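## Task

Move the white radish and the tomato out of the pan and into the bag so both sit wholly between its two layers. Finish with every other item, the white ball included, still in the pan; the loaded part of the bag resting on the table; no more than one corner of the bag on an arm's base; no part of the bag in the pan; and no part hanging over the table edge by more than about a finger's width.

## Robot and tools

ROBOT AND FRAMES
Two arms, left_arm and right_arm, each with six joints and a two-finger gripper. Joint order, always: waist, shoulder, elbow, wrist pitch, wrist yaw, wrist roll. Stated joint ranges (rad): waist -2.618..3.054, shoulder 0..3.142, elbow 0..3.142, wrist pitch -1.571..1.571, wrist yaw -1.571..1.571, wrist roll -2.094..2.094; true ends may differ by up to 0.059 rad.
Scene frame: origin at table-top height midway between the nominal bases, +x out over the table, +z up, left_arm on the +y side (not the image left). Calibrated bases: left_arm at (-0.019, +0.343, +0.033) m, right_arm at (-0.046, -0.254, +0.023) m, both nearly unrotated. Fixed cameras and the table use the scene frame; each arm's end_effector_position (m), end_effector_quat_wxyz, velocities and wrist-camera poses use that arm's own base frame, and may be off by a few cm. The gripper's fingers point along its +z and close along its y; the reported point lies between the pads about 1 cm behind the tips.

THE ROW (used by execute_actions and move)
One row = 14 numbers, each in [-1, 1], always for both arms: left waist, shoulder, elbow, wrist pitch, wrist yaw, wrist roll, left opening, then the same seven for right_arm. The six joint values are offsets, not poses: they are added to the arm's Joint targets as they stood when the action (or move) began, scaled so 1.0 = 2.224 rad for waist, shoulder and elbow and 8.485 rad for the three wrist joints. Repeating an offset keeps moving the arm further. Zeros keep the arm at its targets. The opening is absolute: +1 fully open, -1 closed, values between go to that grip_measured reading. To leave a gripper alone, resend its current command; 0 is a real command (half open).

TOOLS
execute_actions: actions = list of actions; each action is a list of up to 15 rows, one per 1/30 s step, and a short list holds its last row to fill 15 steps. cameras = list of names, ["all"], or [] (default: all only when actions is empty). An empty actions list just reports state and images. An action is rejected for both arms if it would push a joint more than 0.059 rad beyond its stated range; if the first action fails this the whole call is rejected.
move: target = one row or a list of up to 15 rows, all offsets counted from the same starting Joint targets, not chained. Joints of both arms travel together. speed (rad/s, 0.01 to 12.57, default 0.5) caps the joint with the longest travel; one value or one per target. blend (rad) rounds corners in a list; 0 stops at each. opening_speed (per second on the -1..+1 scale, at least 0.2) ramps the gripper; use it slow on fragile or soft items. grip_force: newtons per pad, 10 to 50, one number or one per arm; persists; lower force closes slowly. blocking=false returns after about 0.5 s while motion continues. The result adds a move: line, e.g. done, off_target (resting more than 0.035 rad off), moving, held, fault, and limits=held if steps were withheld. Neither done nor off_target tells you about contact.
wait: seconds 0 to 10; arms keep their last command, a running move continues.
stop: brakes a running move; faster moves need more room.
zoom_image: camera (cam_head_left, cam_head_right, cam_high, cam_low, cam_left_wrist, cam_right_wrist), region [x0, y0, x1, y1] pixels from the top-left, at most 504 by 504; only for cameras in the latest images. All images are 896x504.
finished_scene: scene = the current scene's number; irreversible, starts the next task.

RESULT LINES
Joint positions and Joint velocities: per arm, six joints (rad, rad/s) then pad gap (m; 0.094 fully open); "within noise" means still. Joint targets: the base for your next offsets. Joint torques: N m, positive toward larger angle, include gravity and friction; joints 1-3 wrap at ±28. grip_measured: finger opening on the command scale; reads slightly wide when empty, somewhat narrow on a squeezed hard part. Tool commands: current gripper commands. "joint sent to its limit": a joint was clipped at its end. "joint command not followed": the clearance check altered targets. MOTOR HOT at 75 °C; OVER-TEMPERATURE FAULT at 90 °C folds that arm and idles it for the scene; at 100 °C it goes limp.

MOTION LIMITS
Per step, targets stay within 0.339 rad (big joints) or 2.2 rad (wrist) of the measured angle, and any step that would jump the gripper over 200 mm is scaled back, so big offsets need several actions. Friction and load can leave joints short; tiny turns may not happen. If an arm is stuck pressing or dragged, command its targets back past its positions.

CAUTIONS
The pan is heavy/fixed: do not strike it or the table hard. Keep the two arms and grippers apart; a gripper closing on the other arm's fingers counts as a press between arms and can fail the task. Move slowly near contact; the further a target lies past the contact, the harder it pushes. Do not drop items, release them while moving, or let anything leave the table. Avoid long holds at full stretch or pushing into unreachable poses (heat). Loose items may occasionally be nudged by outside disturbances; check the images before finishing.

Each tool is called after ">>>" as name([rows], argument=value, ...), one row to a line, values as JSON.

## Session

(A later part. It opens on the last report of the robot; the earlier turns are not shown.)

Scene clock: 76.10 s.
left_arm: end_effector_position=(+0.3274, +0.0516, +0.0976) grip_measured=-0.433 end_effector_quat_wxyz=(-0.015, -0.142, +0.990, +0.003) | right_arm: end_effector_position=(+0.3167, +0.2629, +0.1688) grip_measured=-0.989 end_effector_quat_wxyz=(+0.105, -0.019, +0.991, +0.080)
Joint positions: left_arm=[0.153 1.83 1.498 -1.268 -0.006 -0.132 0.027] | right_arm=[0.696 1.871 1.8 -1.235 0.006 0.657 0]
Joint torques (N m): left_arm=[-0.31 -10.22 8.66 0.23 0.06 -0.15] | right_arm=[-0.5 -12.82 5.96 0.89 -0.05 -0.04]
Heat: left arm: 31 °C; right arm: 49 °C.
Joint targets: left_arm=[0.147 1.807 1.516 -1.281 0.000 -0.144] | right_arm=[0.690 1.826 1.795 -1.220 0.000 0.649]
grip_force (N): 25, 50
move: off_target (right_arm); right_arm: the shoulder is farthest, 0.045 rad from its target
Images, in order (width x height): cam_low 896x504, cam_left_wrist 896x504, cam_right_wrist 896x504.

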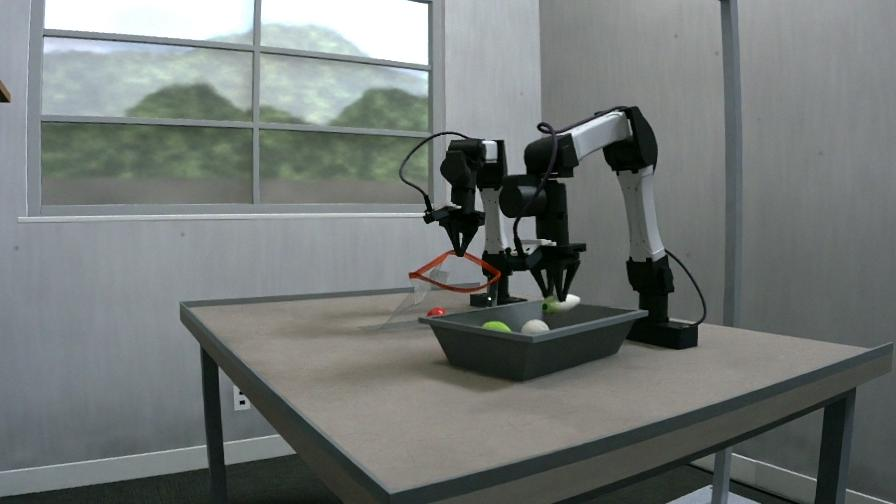

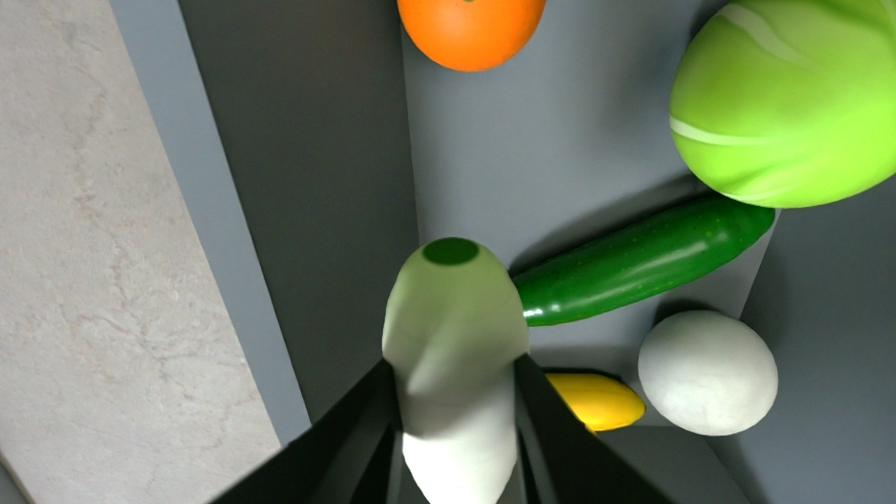

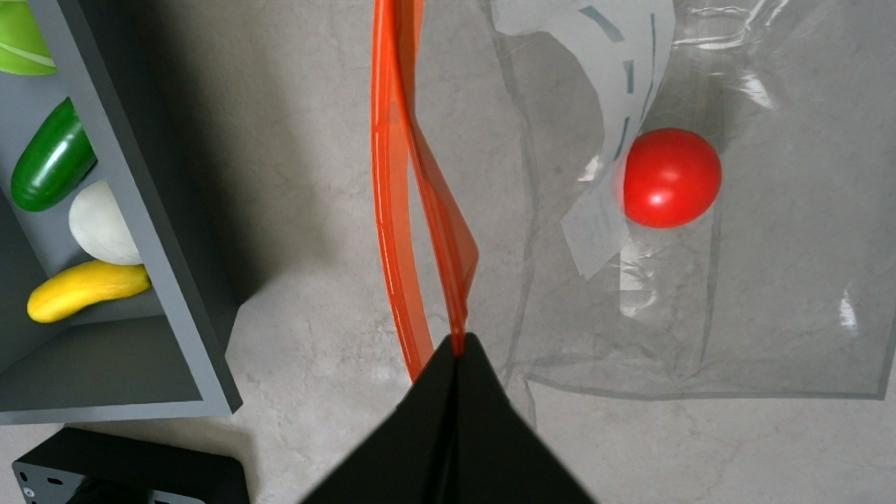

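>>> move([
  [-0.1335,-0.0931,-0.0297,0.0331,0,-0.0537,-0.6, 0,0,0,0,0,0,-1],
  [-0.371,-0.1969,-0.321,0.1353,0,-0.1681,-0.6, 0,0,0,0,0,0,-1],
], speed=0.6, blend=[0.1,0], cameras=["cam_left_wrist","cam_low","cam_right_wrist"])

Scene clock: 81.27 s.
left_arm: end_effector_position=(+0.3109, -0.2476, +0.1259) grip_measured=-0.433 end_effector_quat_wxyz=(+0.183, -0.390, +0.823, -0.370) | right_arm: end_effector_position=(+0.3167, +0.2629, +0.1688) grip_measured=-0.989 end_effector_quat_wxyz=(+0.105, -0.019, +0.991, +0.080)
Joint positions: left_arm=[-0.675 1.392 0.813 -0.141 -0.005 -1.558 0.027] | right_arm=[0.696 1.871 1.8 -1.235 0.006 0.657 0]
Joint torques (N m): left_arm=[-0.03 -7.2 6.97 2.12 0.01 -0.09] | right_arm=[-0.51 -12.83 5.98 0.89 -0.05 -0.04]
Heat: left arm: 32 °C; right arm: 50 °C.
Joint targets: left_arm=[-0.679 1.369 0.802 -0.133 0.000 -1.571] | right_arm=[0.690 1.826 1.795 -1.220 0.000 0.649]
grip_force (N): 25, 50
move: off_target (right_arm); right_arm: the shoulder is farthest, 0.045 rad from its target
Images, in order (width x height): cam_low 896x504, cam_left_wrist 896x504, cam_right_wrist 896x504.

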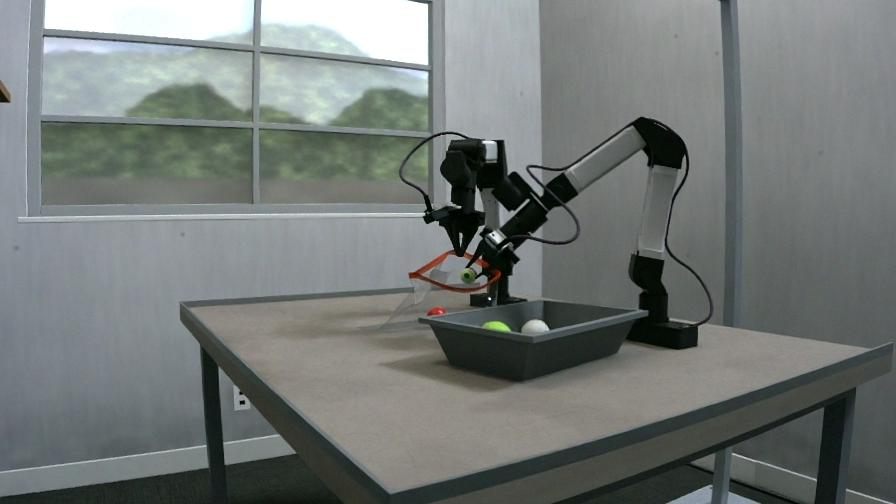

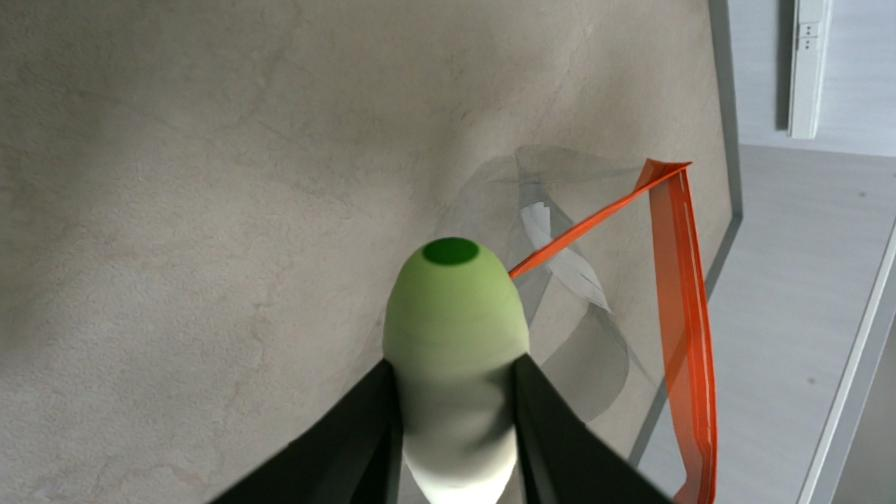

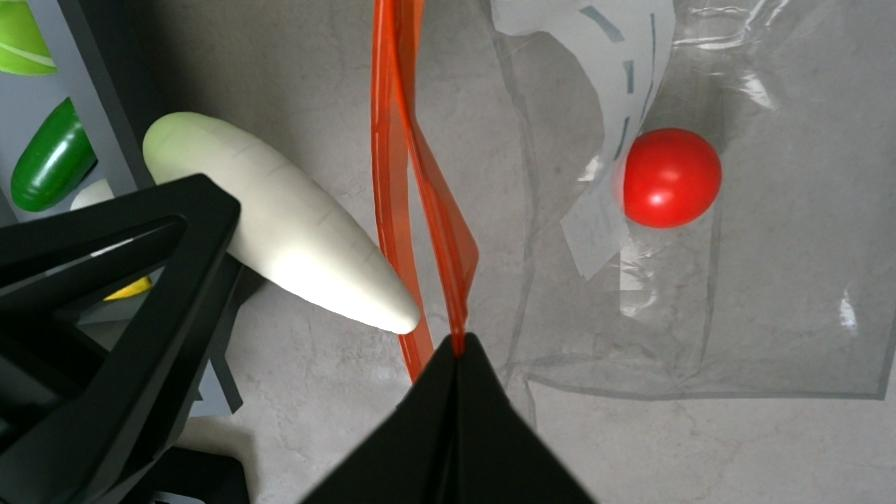

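>>> move(target=[-0.0499,0.0949,0.0418,0.014,0,0,-0.6, 0,0,0,0,0,0,-1], speed=0.2, cameras=["cam_left_wrist","cam_low","cam_right_wrist","cam_high"])

Scene clock: 83.37 s.
left_arm: end_effector_position=(+0.3064, -0.3046, +0.1032) grip_measured=-0.433 end_effector_quat_wxyz=(+0.163, -0.345, +0.843, -0.380) | right_arm: end_effector_position=(+0.3167, +0.2629, +0.1688) grip_measured=-0.989 end_effector_quat_wxyz=(+0.105, -0.019, +0.991, +0.080)
Joint positions: left_arm=[-0.785 1.566 0.87 -0.022 -0.005 -1.559 0.027] | right_arm=[0.696 1.871 1.8 -1.235 0.006 0.657 0]
Joint torques (N m): left_arm=[-0.17 -5.68 10.14 2.1 0.01 -0.11] | right_arm=[-0.5 -12.82 5.98 0.89 -0.05 -0.04]
Heat: left arm: 32 °C; right arm: 50 °C.
Joint targets: left_arm=[-0.789 1.580 0.895 -0.014 0.000 -1.571] | right_arm=[0.690 1.826 1.795 -1.220 0.000 0.649]
grip_force (N): 25, 50
move: off_target (right_arm); right_arm: the shoulder is farthest, 0.045 rad from its target
Images, in order (width x height): cam_high 896x504, cam_low 896x504, cam_left_wrist 896x504, cam_right_wrist 896x504.

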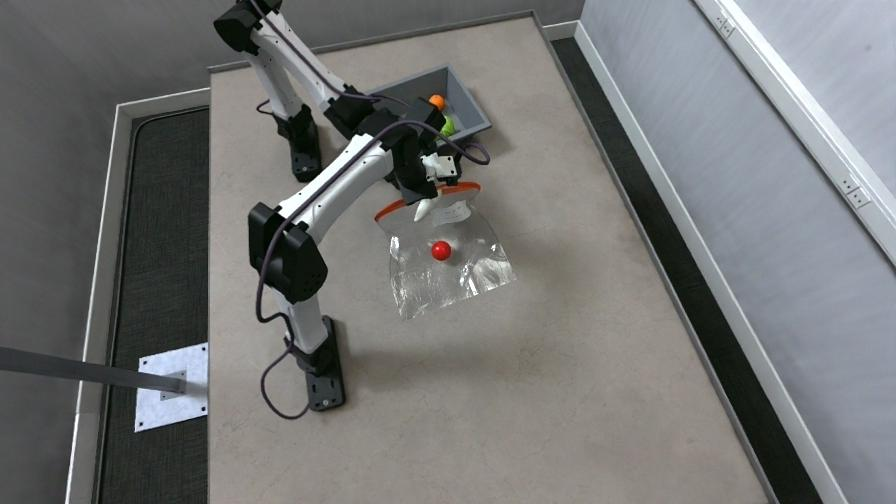

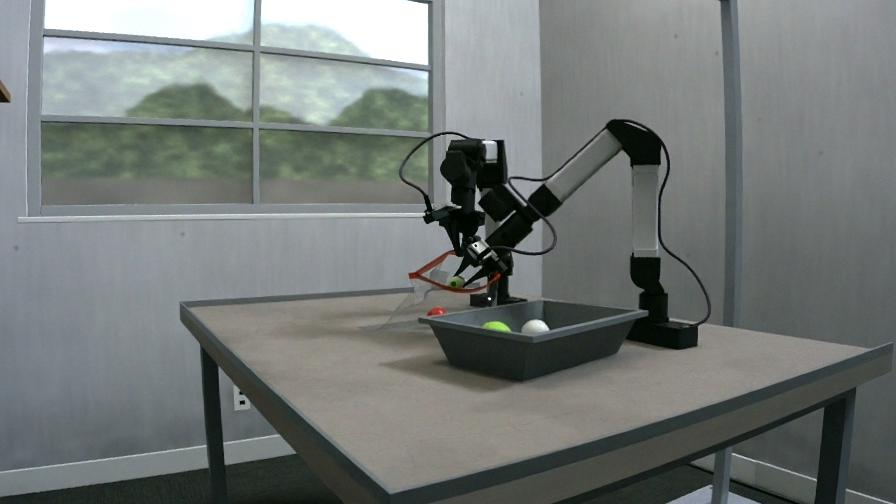

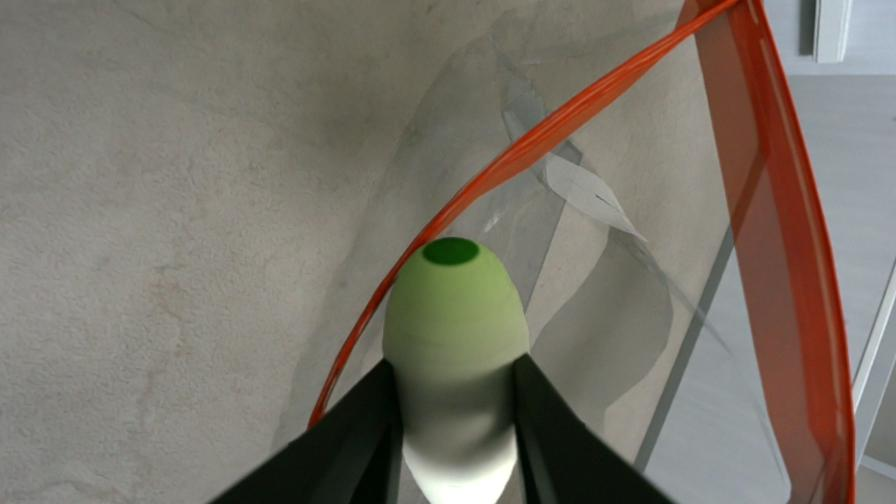

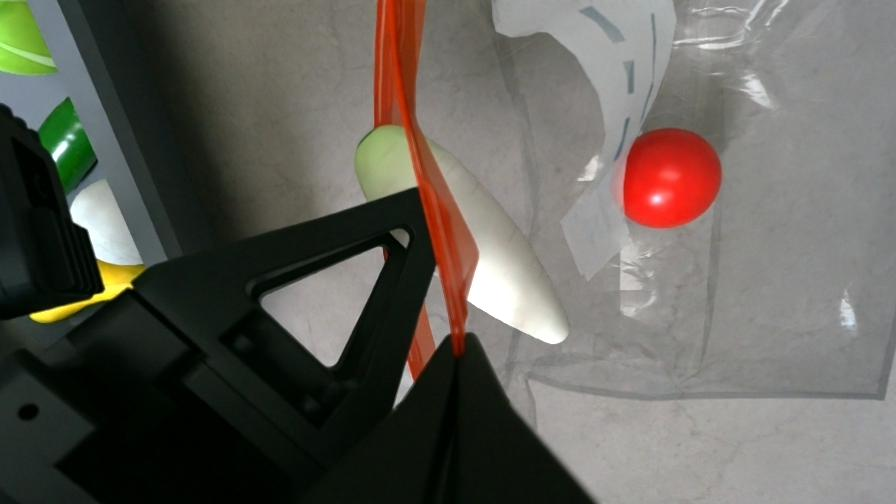

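>>> move(target=[-0.0225,0.003,0,0,0,0,-0.6, 0,-0.0135,0,0,0,0,-1], speed=0.12, cameras=["cam_left_wrist","cam_low","cam_right_wrist"])

Scene clock: 84.33 s.
left_arm: end_effector_position=(+0.2993, -0.3117, +0.1033) grip_measured=-0.433 end_effector_quat_wxyz=(+0.159, -0.335, +0.847, -0.382) | right_arm: end_effector_position=(+0.3158, +0.2622, +0.1773) grip_measured=-0.989 end_effector_quat_wxyz=(+0.114, -0.019, +0.990, +0.087)
Joint positions: left_arm=[-0.808 1.566 0.87 -0.022 -0.005 -1.559 0.027] | right_arm=[0.696 1.849 1.8 -1.234 0.006 0.657 0]
Joint torques (N m): left_arm=[0.39 -6.78 7.76 2.02 -0.06 0.01] | right_arm=[-0.5 -12.64 5.94 0.93 -0.05 -0.04]
Heat: left arm: 32 °C; right arm: 50 °C.
Joint targets: left_arm=[-0.806 1.566 0.870 -0.022 -0.006 -1.559] | right_arm=[0.690 1.805 1.795 -1.219 0.000 0.649]
grip_force (N): 25, 50
move: held (left_arm; a check stopped the path), off_target (right_arm; braked when a check withheld steps of left_arm); limits=held; right_arm: the shoulder is farthest, 0.053 rad from its target
joint command not followed: on one or more control steps a check withheld the commanded joint targets of the left arm, and it was not sent them on those steps.
cause: the commanded joint targets, or the way to them, would bring a part of the robot too close to another arm (this arm's wrist (the part past the wrist pitch) and the right arm's gripper housing, at the place that arm is still heading or pushing toward).
Images, in order (width x height): cam_low 896x504, cam_left_wrist 896x504, cam_right_wrist 896x504.

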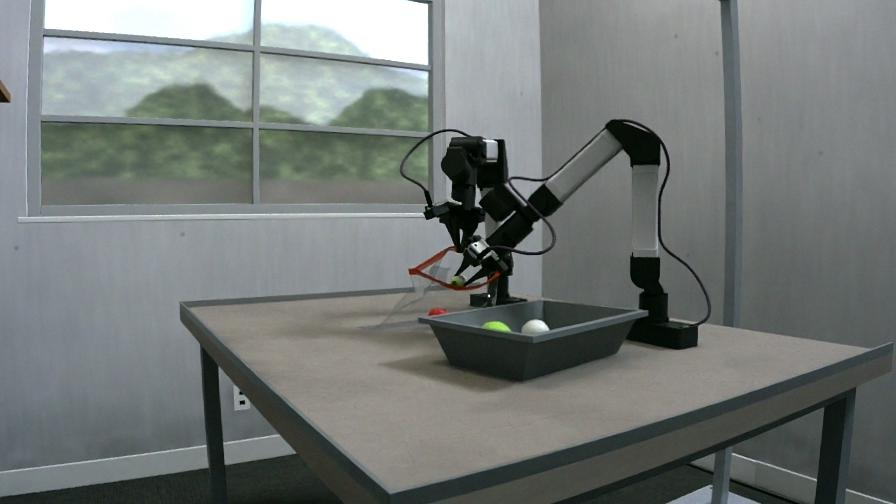

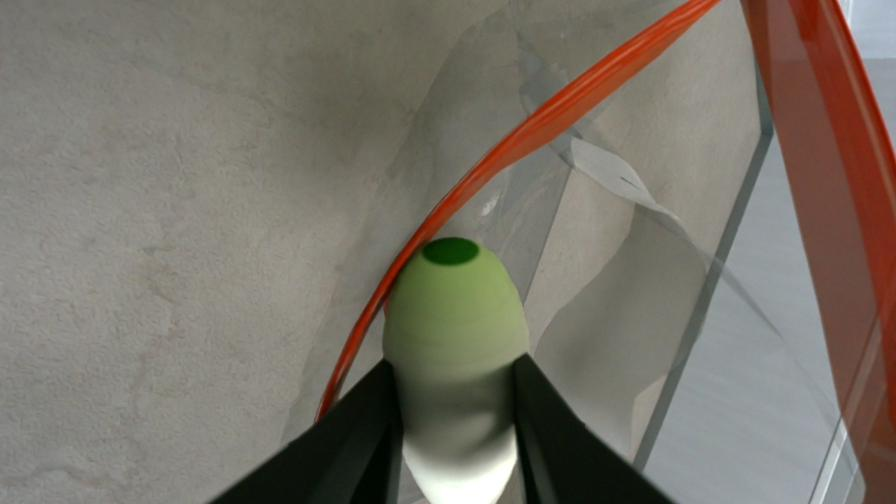

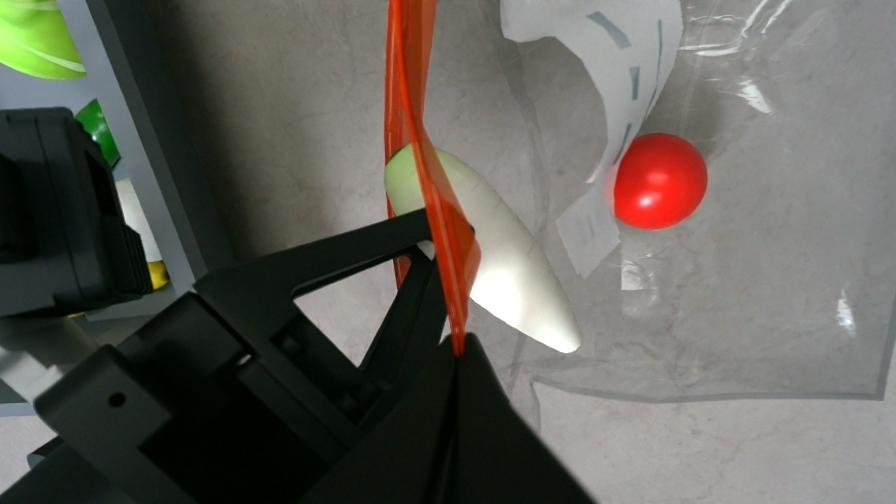

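>>> move([
  [0,0,0,0,0,0,-0.6, -0.018,-0.0157,0,0,0,0,-1],
  [-0.018,0.002,0,0,0,0,-0.6, -0.018,-0.0157,0,0,0,0,-1],
], speed=0.12, cameras=["cam_left_wrist","cam_low","cam_right_wrist"])

Scene clock: 86.27 s.
left_arm: end_effector_position=(+0.2886, -0.3216, +0.1033) grip_measured=-0.433 end_effector_quat_wxyz=(+0.152, -0.320, +0.852, -0.385) | right_arm: end_effector_position=(+0.3243, +0.2474, +0.1914) grip_measured=-0.989 end_effector_quat_wxyz=(+0.129, +0.002, +0.987, +0.096)
Joint positions: left_arm=[-0.842 1.566 0.87 -0.022 -0.005 -1.559 0.027] | right_arm=[0.654 1.813 1.8 -1.234 0.006 0.657 0]
Joint torques (N m): left_arm=[-0.1 -6.39 7.73 2.02 -0.04 0.01] | right_arm=[-0.39 -12.19 6.02 0.98 -0.05 -0.04]
Heat: left arm: 32 °C; right arm: 50 °C.
Joint targets: left_arm=[-0.846 1.571 0.870 -0.022 -0.006 -1.559] | right_arm=[0.650 1.770 1.795 -1.220 0.000 0.649]
grip_force (N): 25, 50
move: off_target (right_arm); right_arm: the shoulder is farthest, 0.043 rad from its target
Images, in order (width x height): cam_low 896x504, cam_left_wrist 896x504, cam_right_wrist 896x504.

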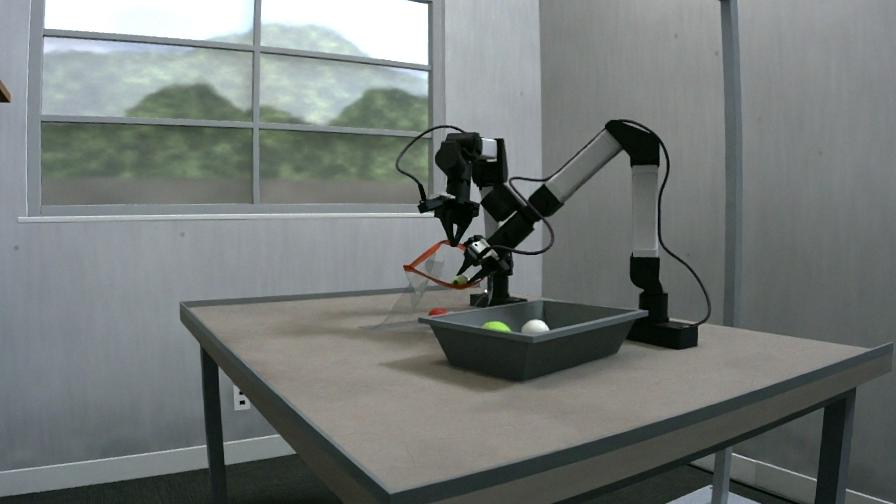

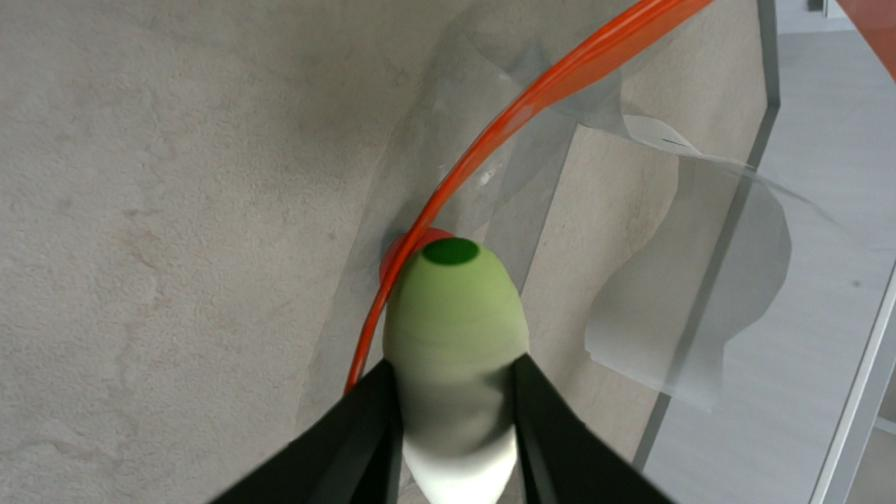

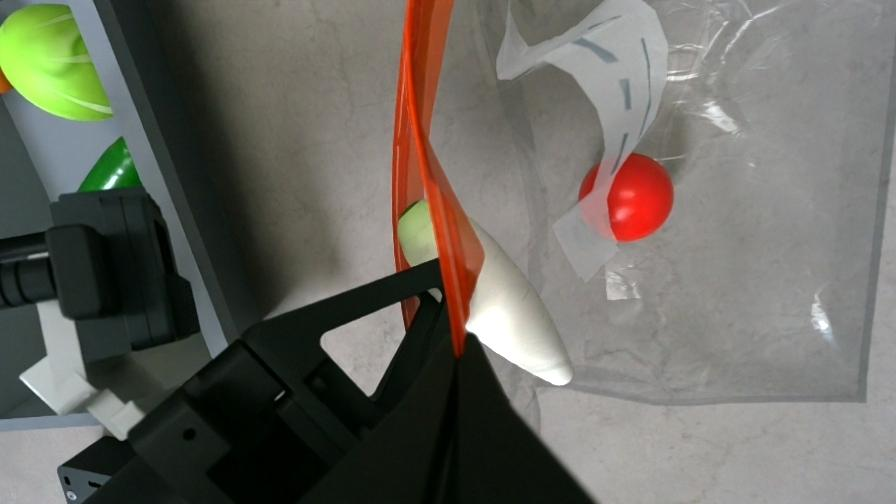

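>>> move(target=[0,0,0,0,0,0,-0.1, 0,0,0,0,0,0,-1], opening_speed=1.0, cameras=["cam_left_wrist","cam_low","cam_right_wrist","cam_high"])

Scene clock: 87.17 s.
left_arm: end_effector_position=(+0.2886, -0.3216, +0.1033) grip_measured=-0.102 end_effector_quat_wxyz=(+0.152, -0.320, +0.852, -0.385) | right_arm: end_effector_position=(+0.3243, +0.2474, +0.1914) grip_measured=-0.989 end_effector_quat_wxyz=(+0.129, +0.002, +0.987, +0.096)
Joint positions: left_arm=[-0.842 1.566 0.87 -0.022 -0.005 -1.559 0.042] | right_arm=[0.654 1.813 1.8 -1.234 0.006 0.657 0]
Joint torques (N m): left_arm=[-0.16 -6.39 7.8 2.03 -0.04 0.01] | right_arm=[-0.39 -12.21 6.02 0.99 -0.05 -0.05]
Heat: left arm: 32 °C; right arm: 50 °C.
Joint targets: left_arm=[-0.846 1.571 0.870 -0.022 -0.006 -1.559] | right_arm=[0.650 1.770 1.795 -1.220 0.000 0.649]
grip_force (N): 25, 50
move: off_target (right_arm); right_arm: the shoulder is farthest, 0.043 rad from its target
Images, in order (width x height): cam_high 896x504, cam_low 896x504, cam_left_wrist 896x504, cam_right_wrist 896x504.

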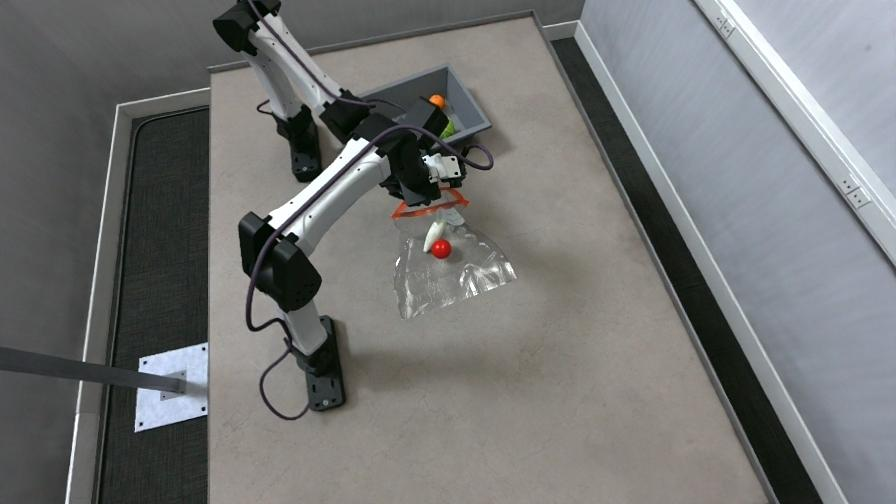

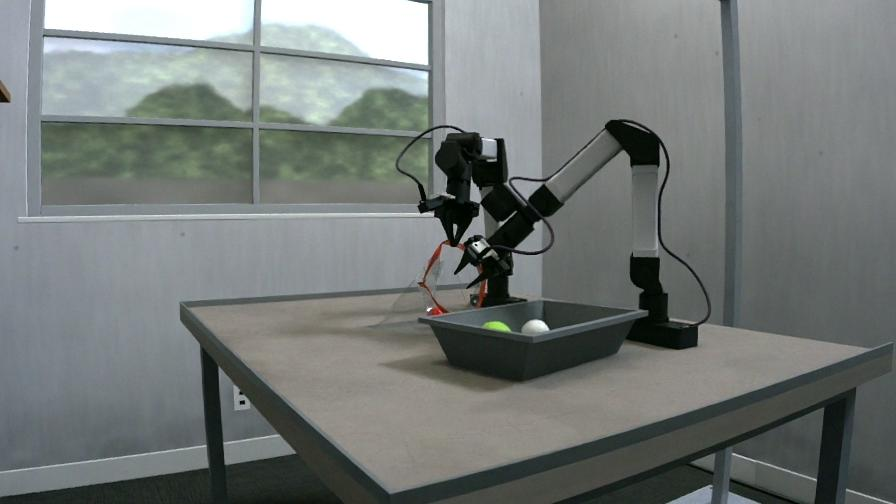

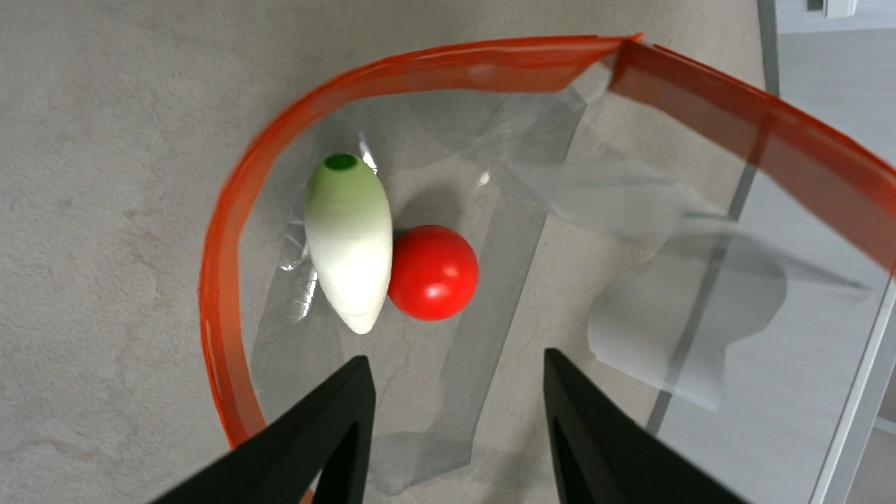

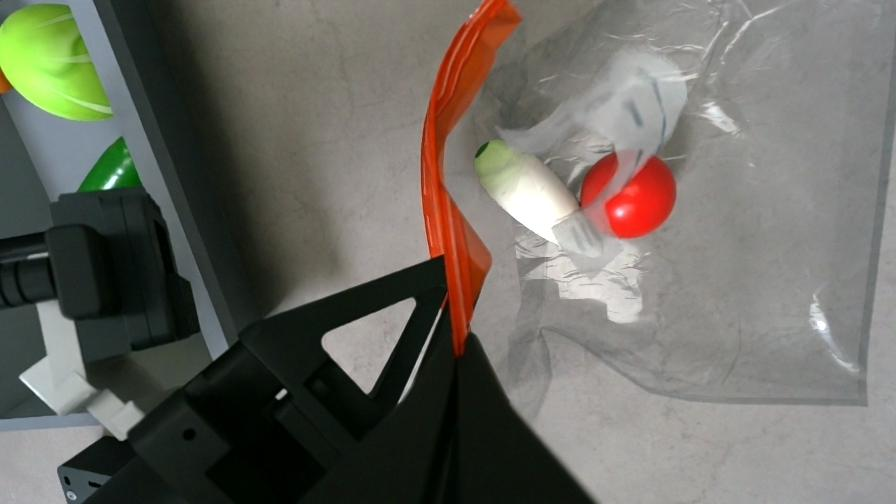

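>>> move([
  [0.0755,-0.0908,-0.0306,-0.0131,0,0,-0.1, 0,0,0,0,0,0,-1],
  [0.3579,-0.0944,0.2185,-0.1382,0,0.1837,-0.1, 0,0,0,0,0,0,-1],
], speed=[0.25,0.7], blend=[0.04,0], cameras=["all"])

Scene clock: 91.43 s.
left_arm: end_effector_position=(+0.3009, -0.0154, +0.1895) grip_measured=-0.102 end_effector_quat_wxyz=(+0.174, +0.020, +0.985, -0.003) | right_arm: end_effector_position=(+0.3243, +0.2474, +0.1914) grip_measured=-0.989 end_effector_quat_wxyz=(+0.129, +0.002, +0.987, +0.096)
Joint positions: left_arm=[-0.054 1.376 1.336 -1.18 -0.006 -0.013 0.042] | right_arm=[0.654 1.813 1.8 -1.234 0.006 0.657 0]
Joint torques (N m): left_arm=[0.59 -6.04 9.59 1.06 0 0.07] | right_arm=[-0.39 -12.21 5.98 0.98 -0.05 -0.05]
Heat: left arm: 33 °C; right arm: 49 °C.
Joint targets: left_arm=[-0.050 1.361 1.356 -1.194 -0.006 0.000] | right_arm=[0.650 1.770 1.795 -1.220 0.000 0.649]
grip_force (N): 25, 50
move: off_target (right_arm); right_arm: the shoulder is farthest, 0.043 rad from its target

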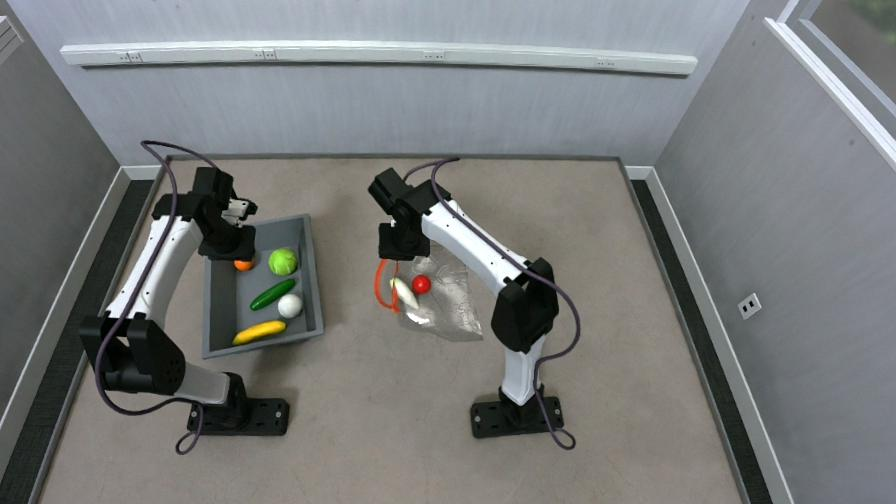

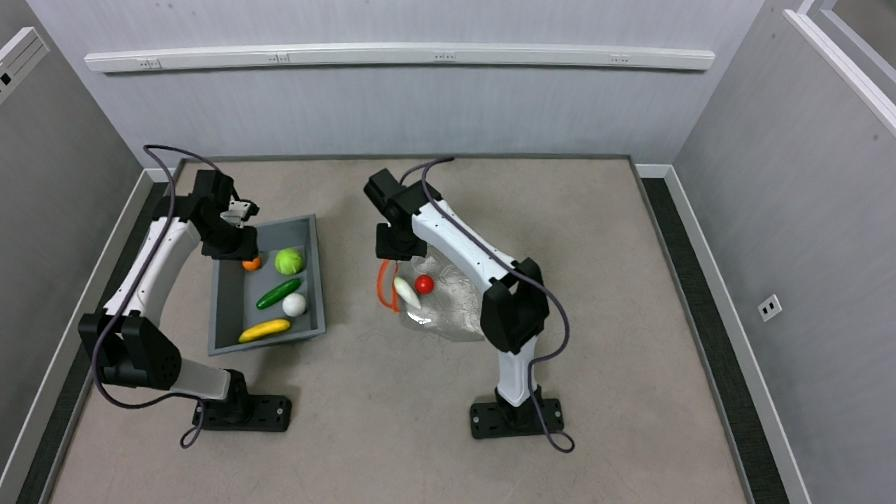

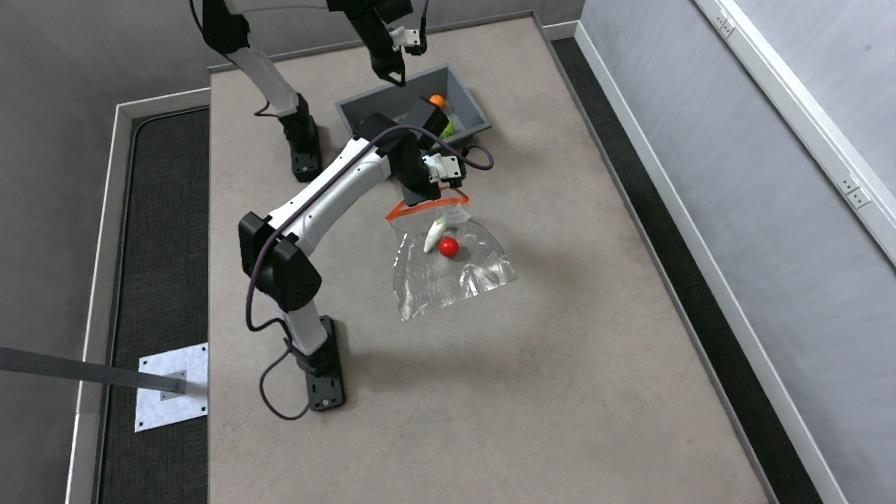

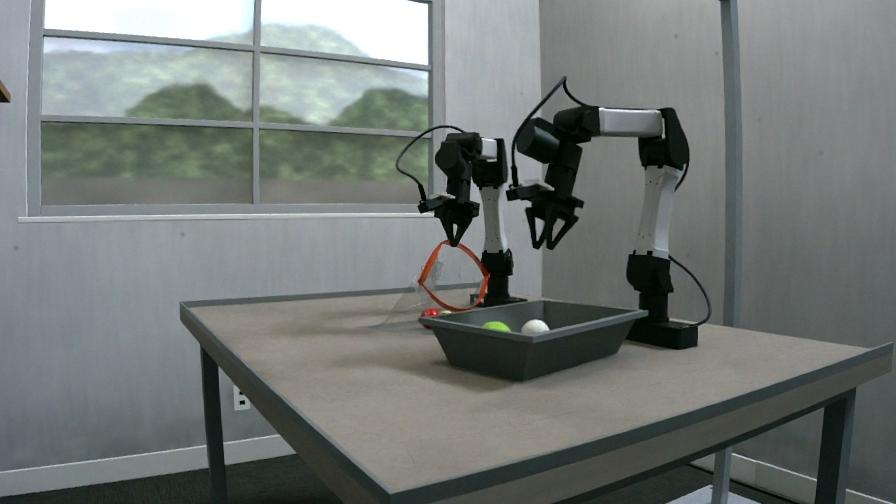

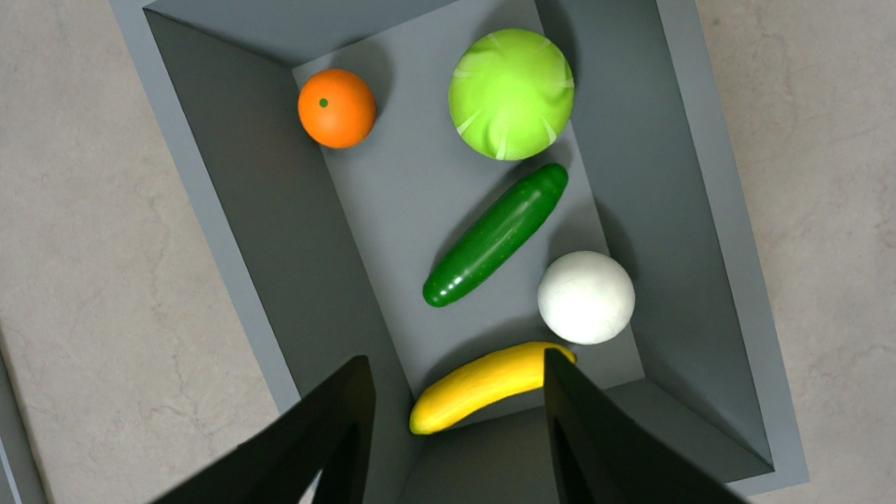

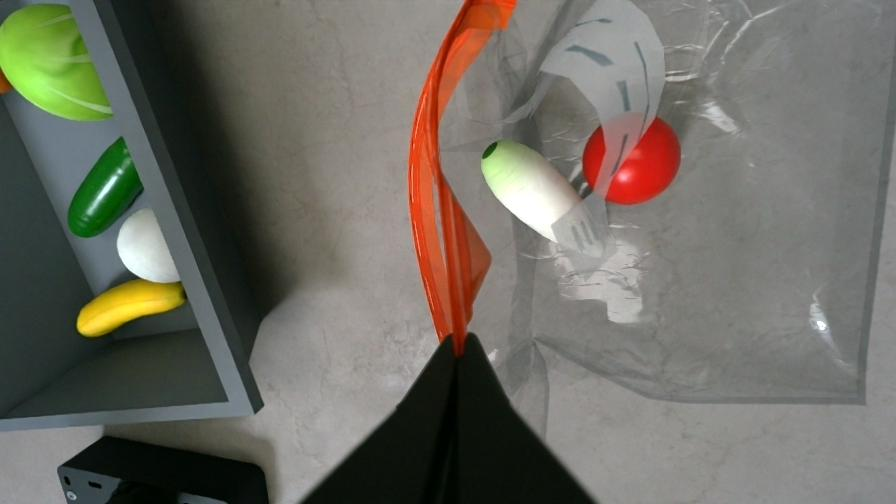

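>>> move([
  [0,0,0,0,0,0,-0.1, 0.0452,0.1574,0.0456,0.0023,0,0.0072,-1],
  [0,0,0,0,0,0,-0.1, 0.0656,0.2521,0.0504,0.0169,0,0.0125,-1],
], speed=0.25, blend=[0.03,0], cameras=["all"])

Scene clock: 94.87 s.
left_arm: end_effector_position=(+0.3008, -0.0153, +0.1894) grip_measured=-0.102 end_effector_quat_wxyz=(+0.174, +0.020, +0.985, -0.003) | right_arm: end_effector_position=(+0.3225, +0.3246, +0.0093) grip_measured=-0.989 end_effector_quat_wxyz=(+0.018, -0.022, +1.000, +0.013)
Joint positions: left_arm=[-0.054 1.376 1.336 -1.181 -0.006 -0.012 0.042] | right_arm=[0.791 2.319 1.88 -1.088 0.006 0.748 0]
Joint torques (N m): left_arm=[0.54 -6.05 9.59 1.04 0.01 0.07] | right_arm=[0.54 -10.88 8.59 0.49 -0.05 0.16]
Heat: left arm: 33 °C; right arm: 49 °C.
Joint targets: left_arm=[-0.050 1.361 1.356 -1.194 -0.006 0.000] | right_arm=[0.796 2.330 1.907 -1.076 0.000 0.755]
grip_force (N): 25, 50
move: done

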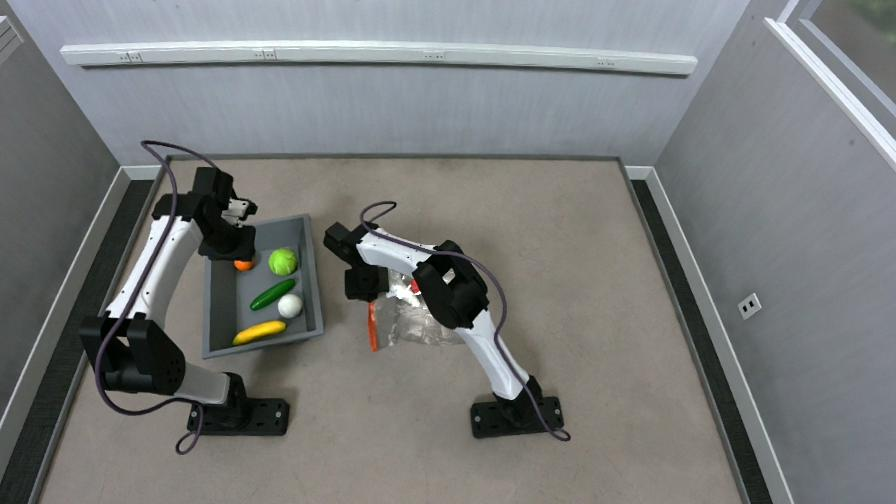

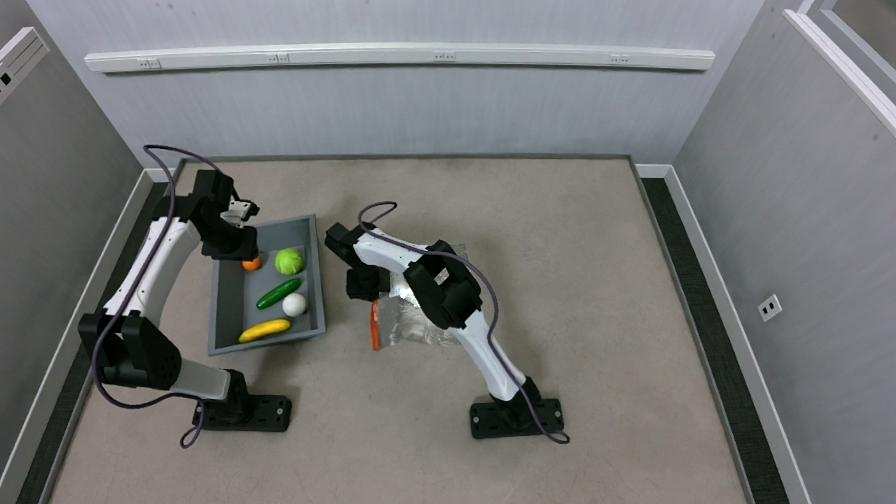

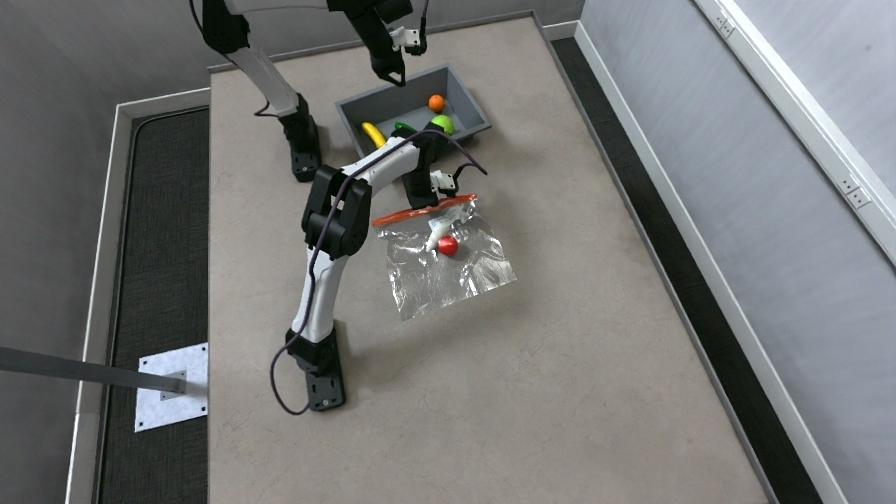

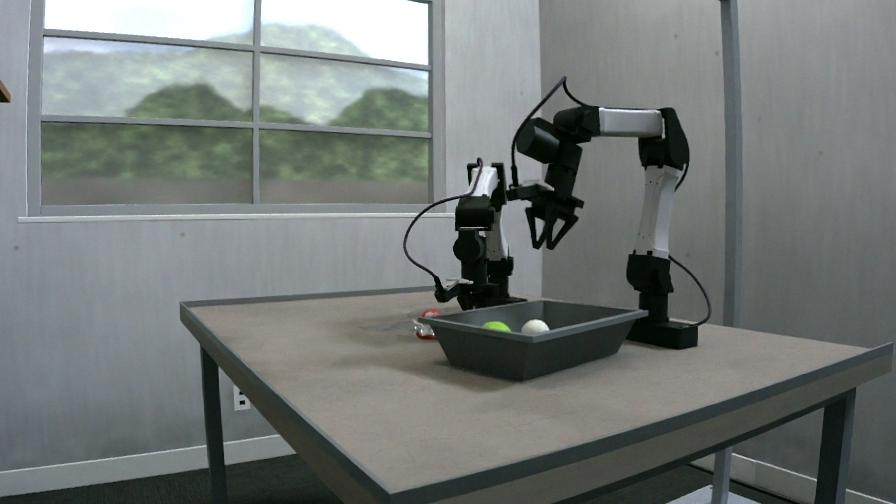

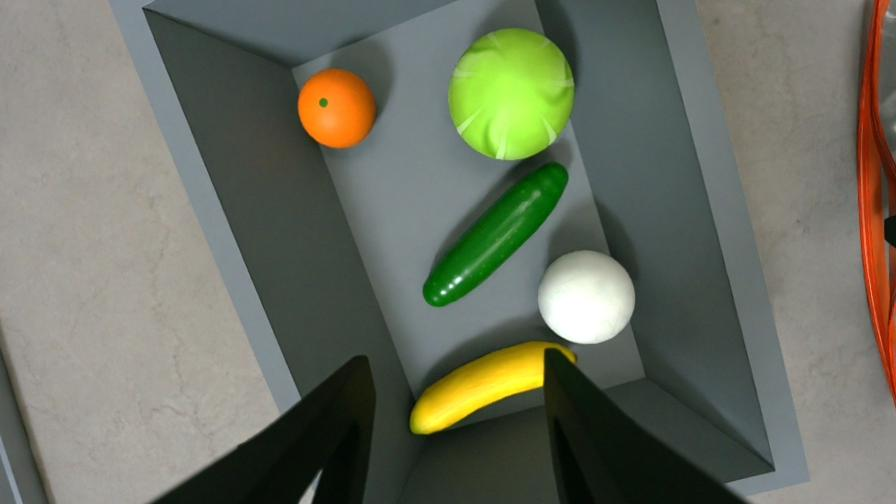

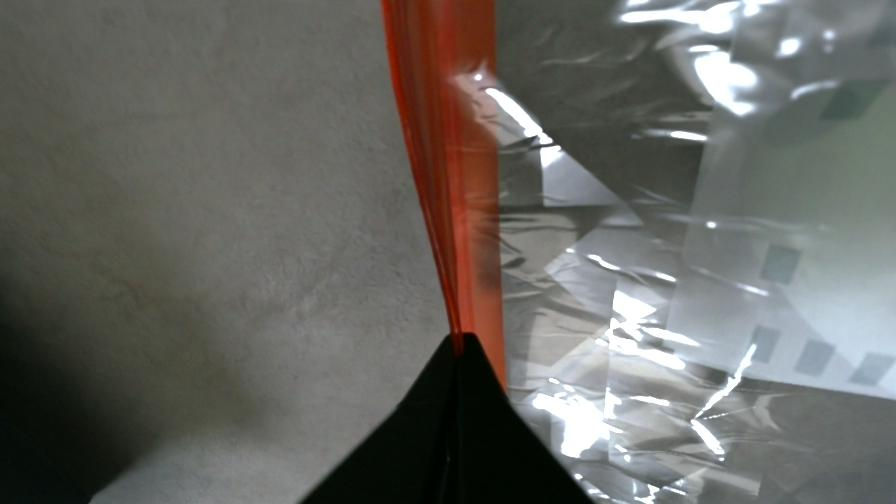

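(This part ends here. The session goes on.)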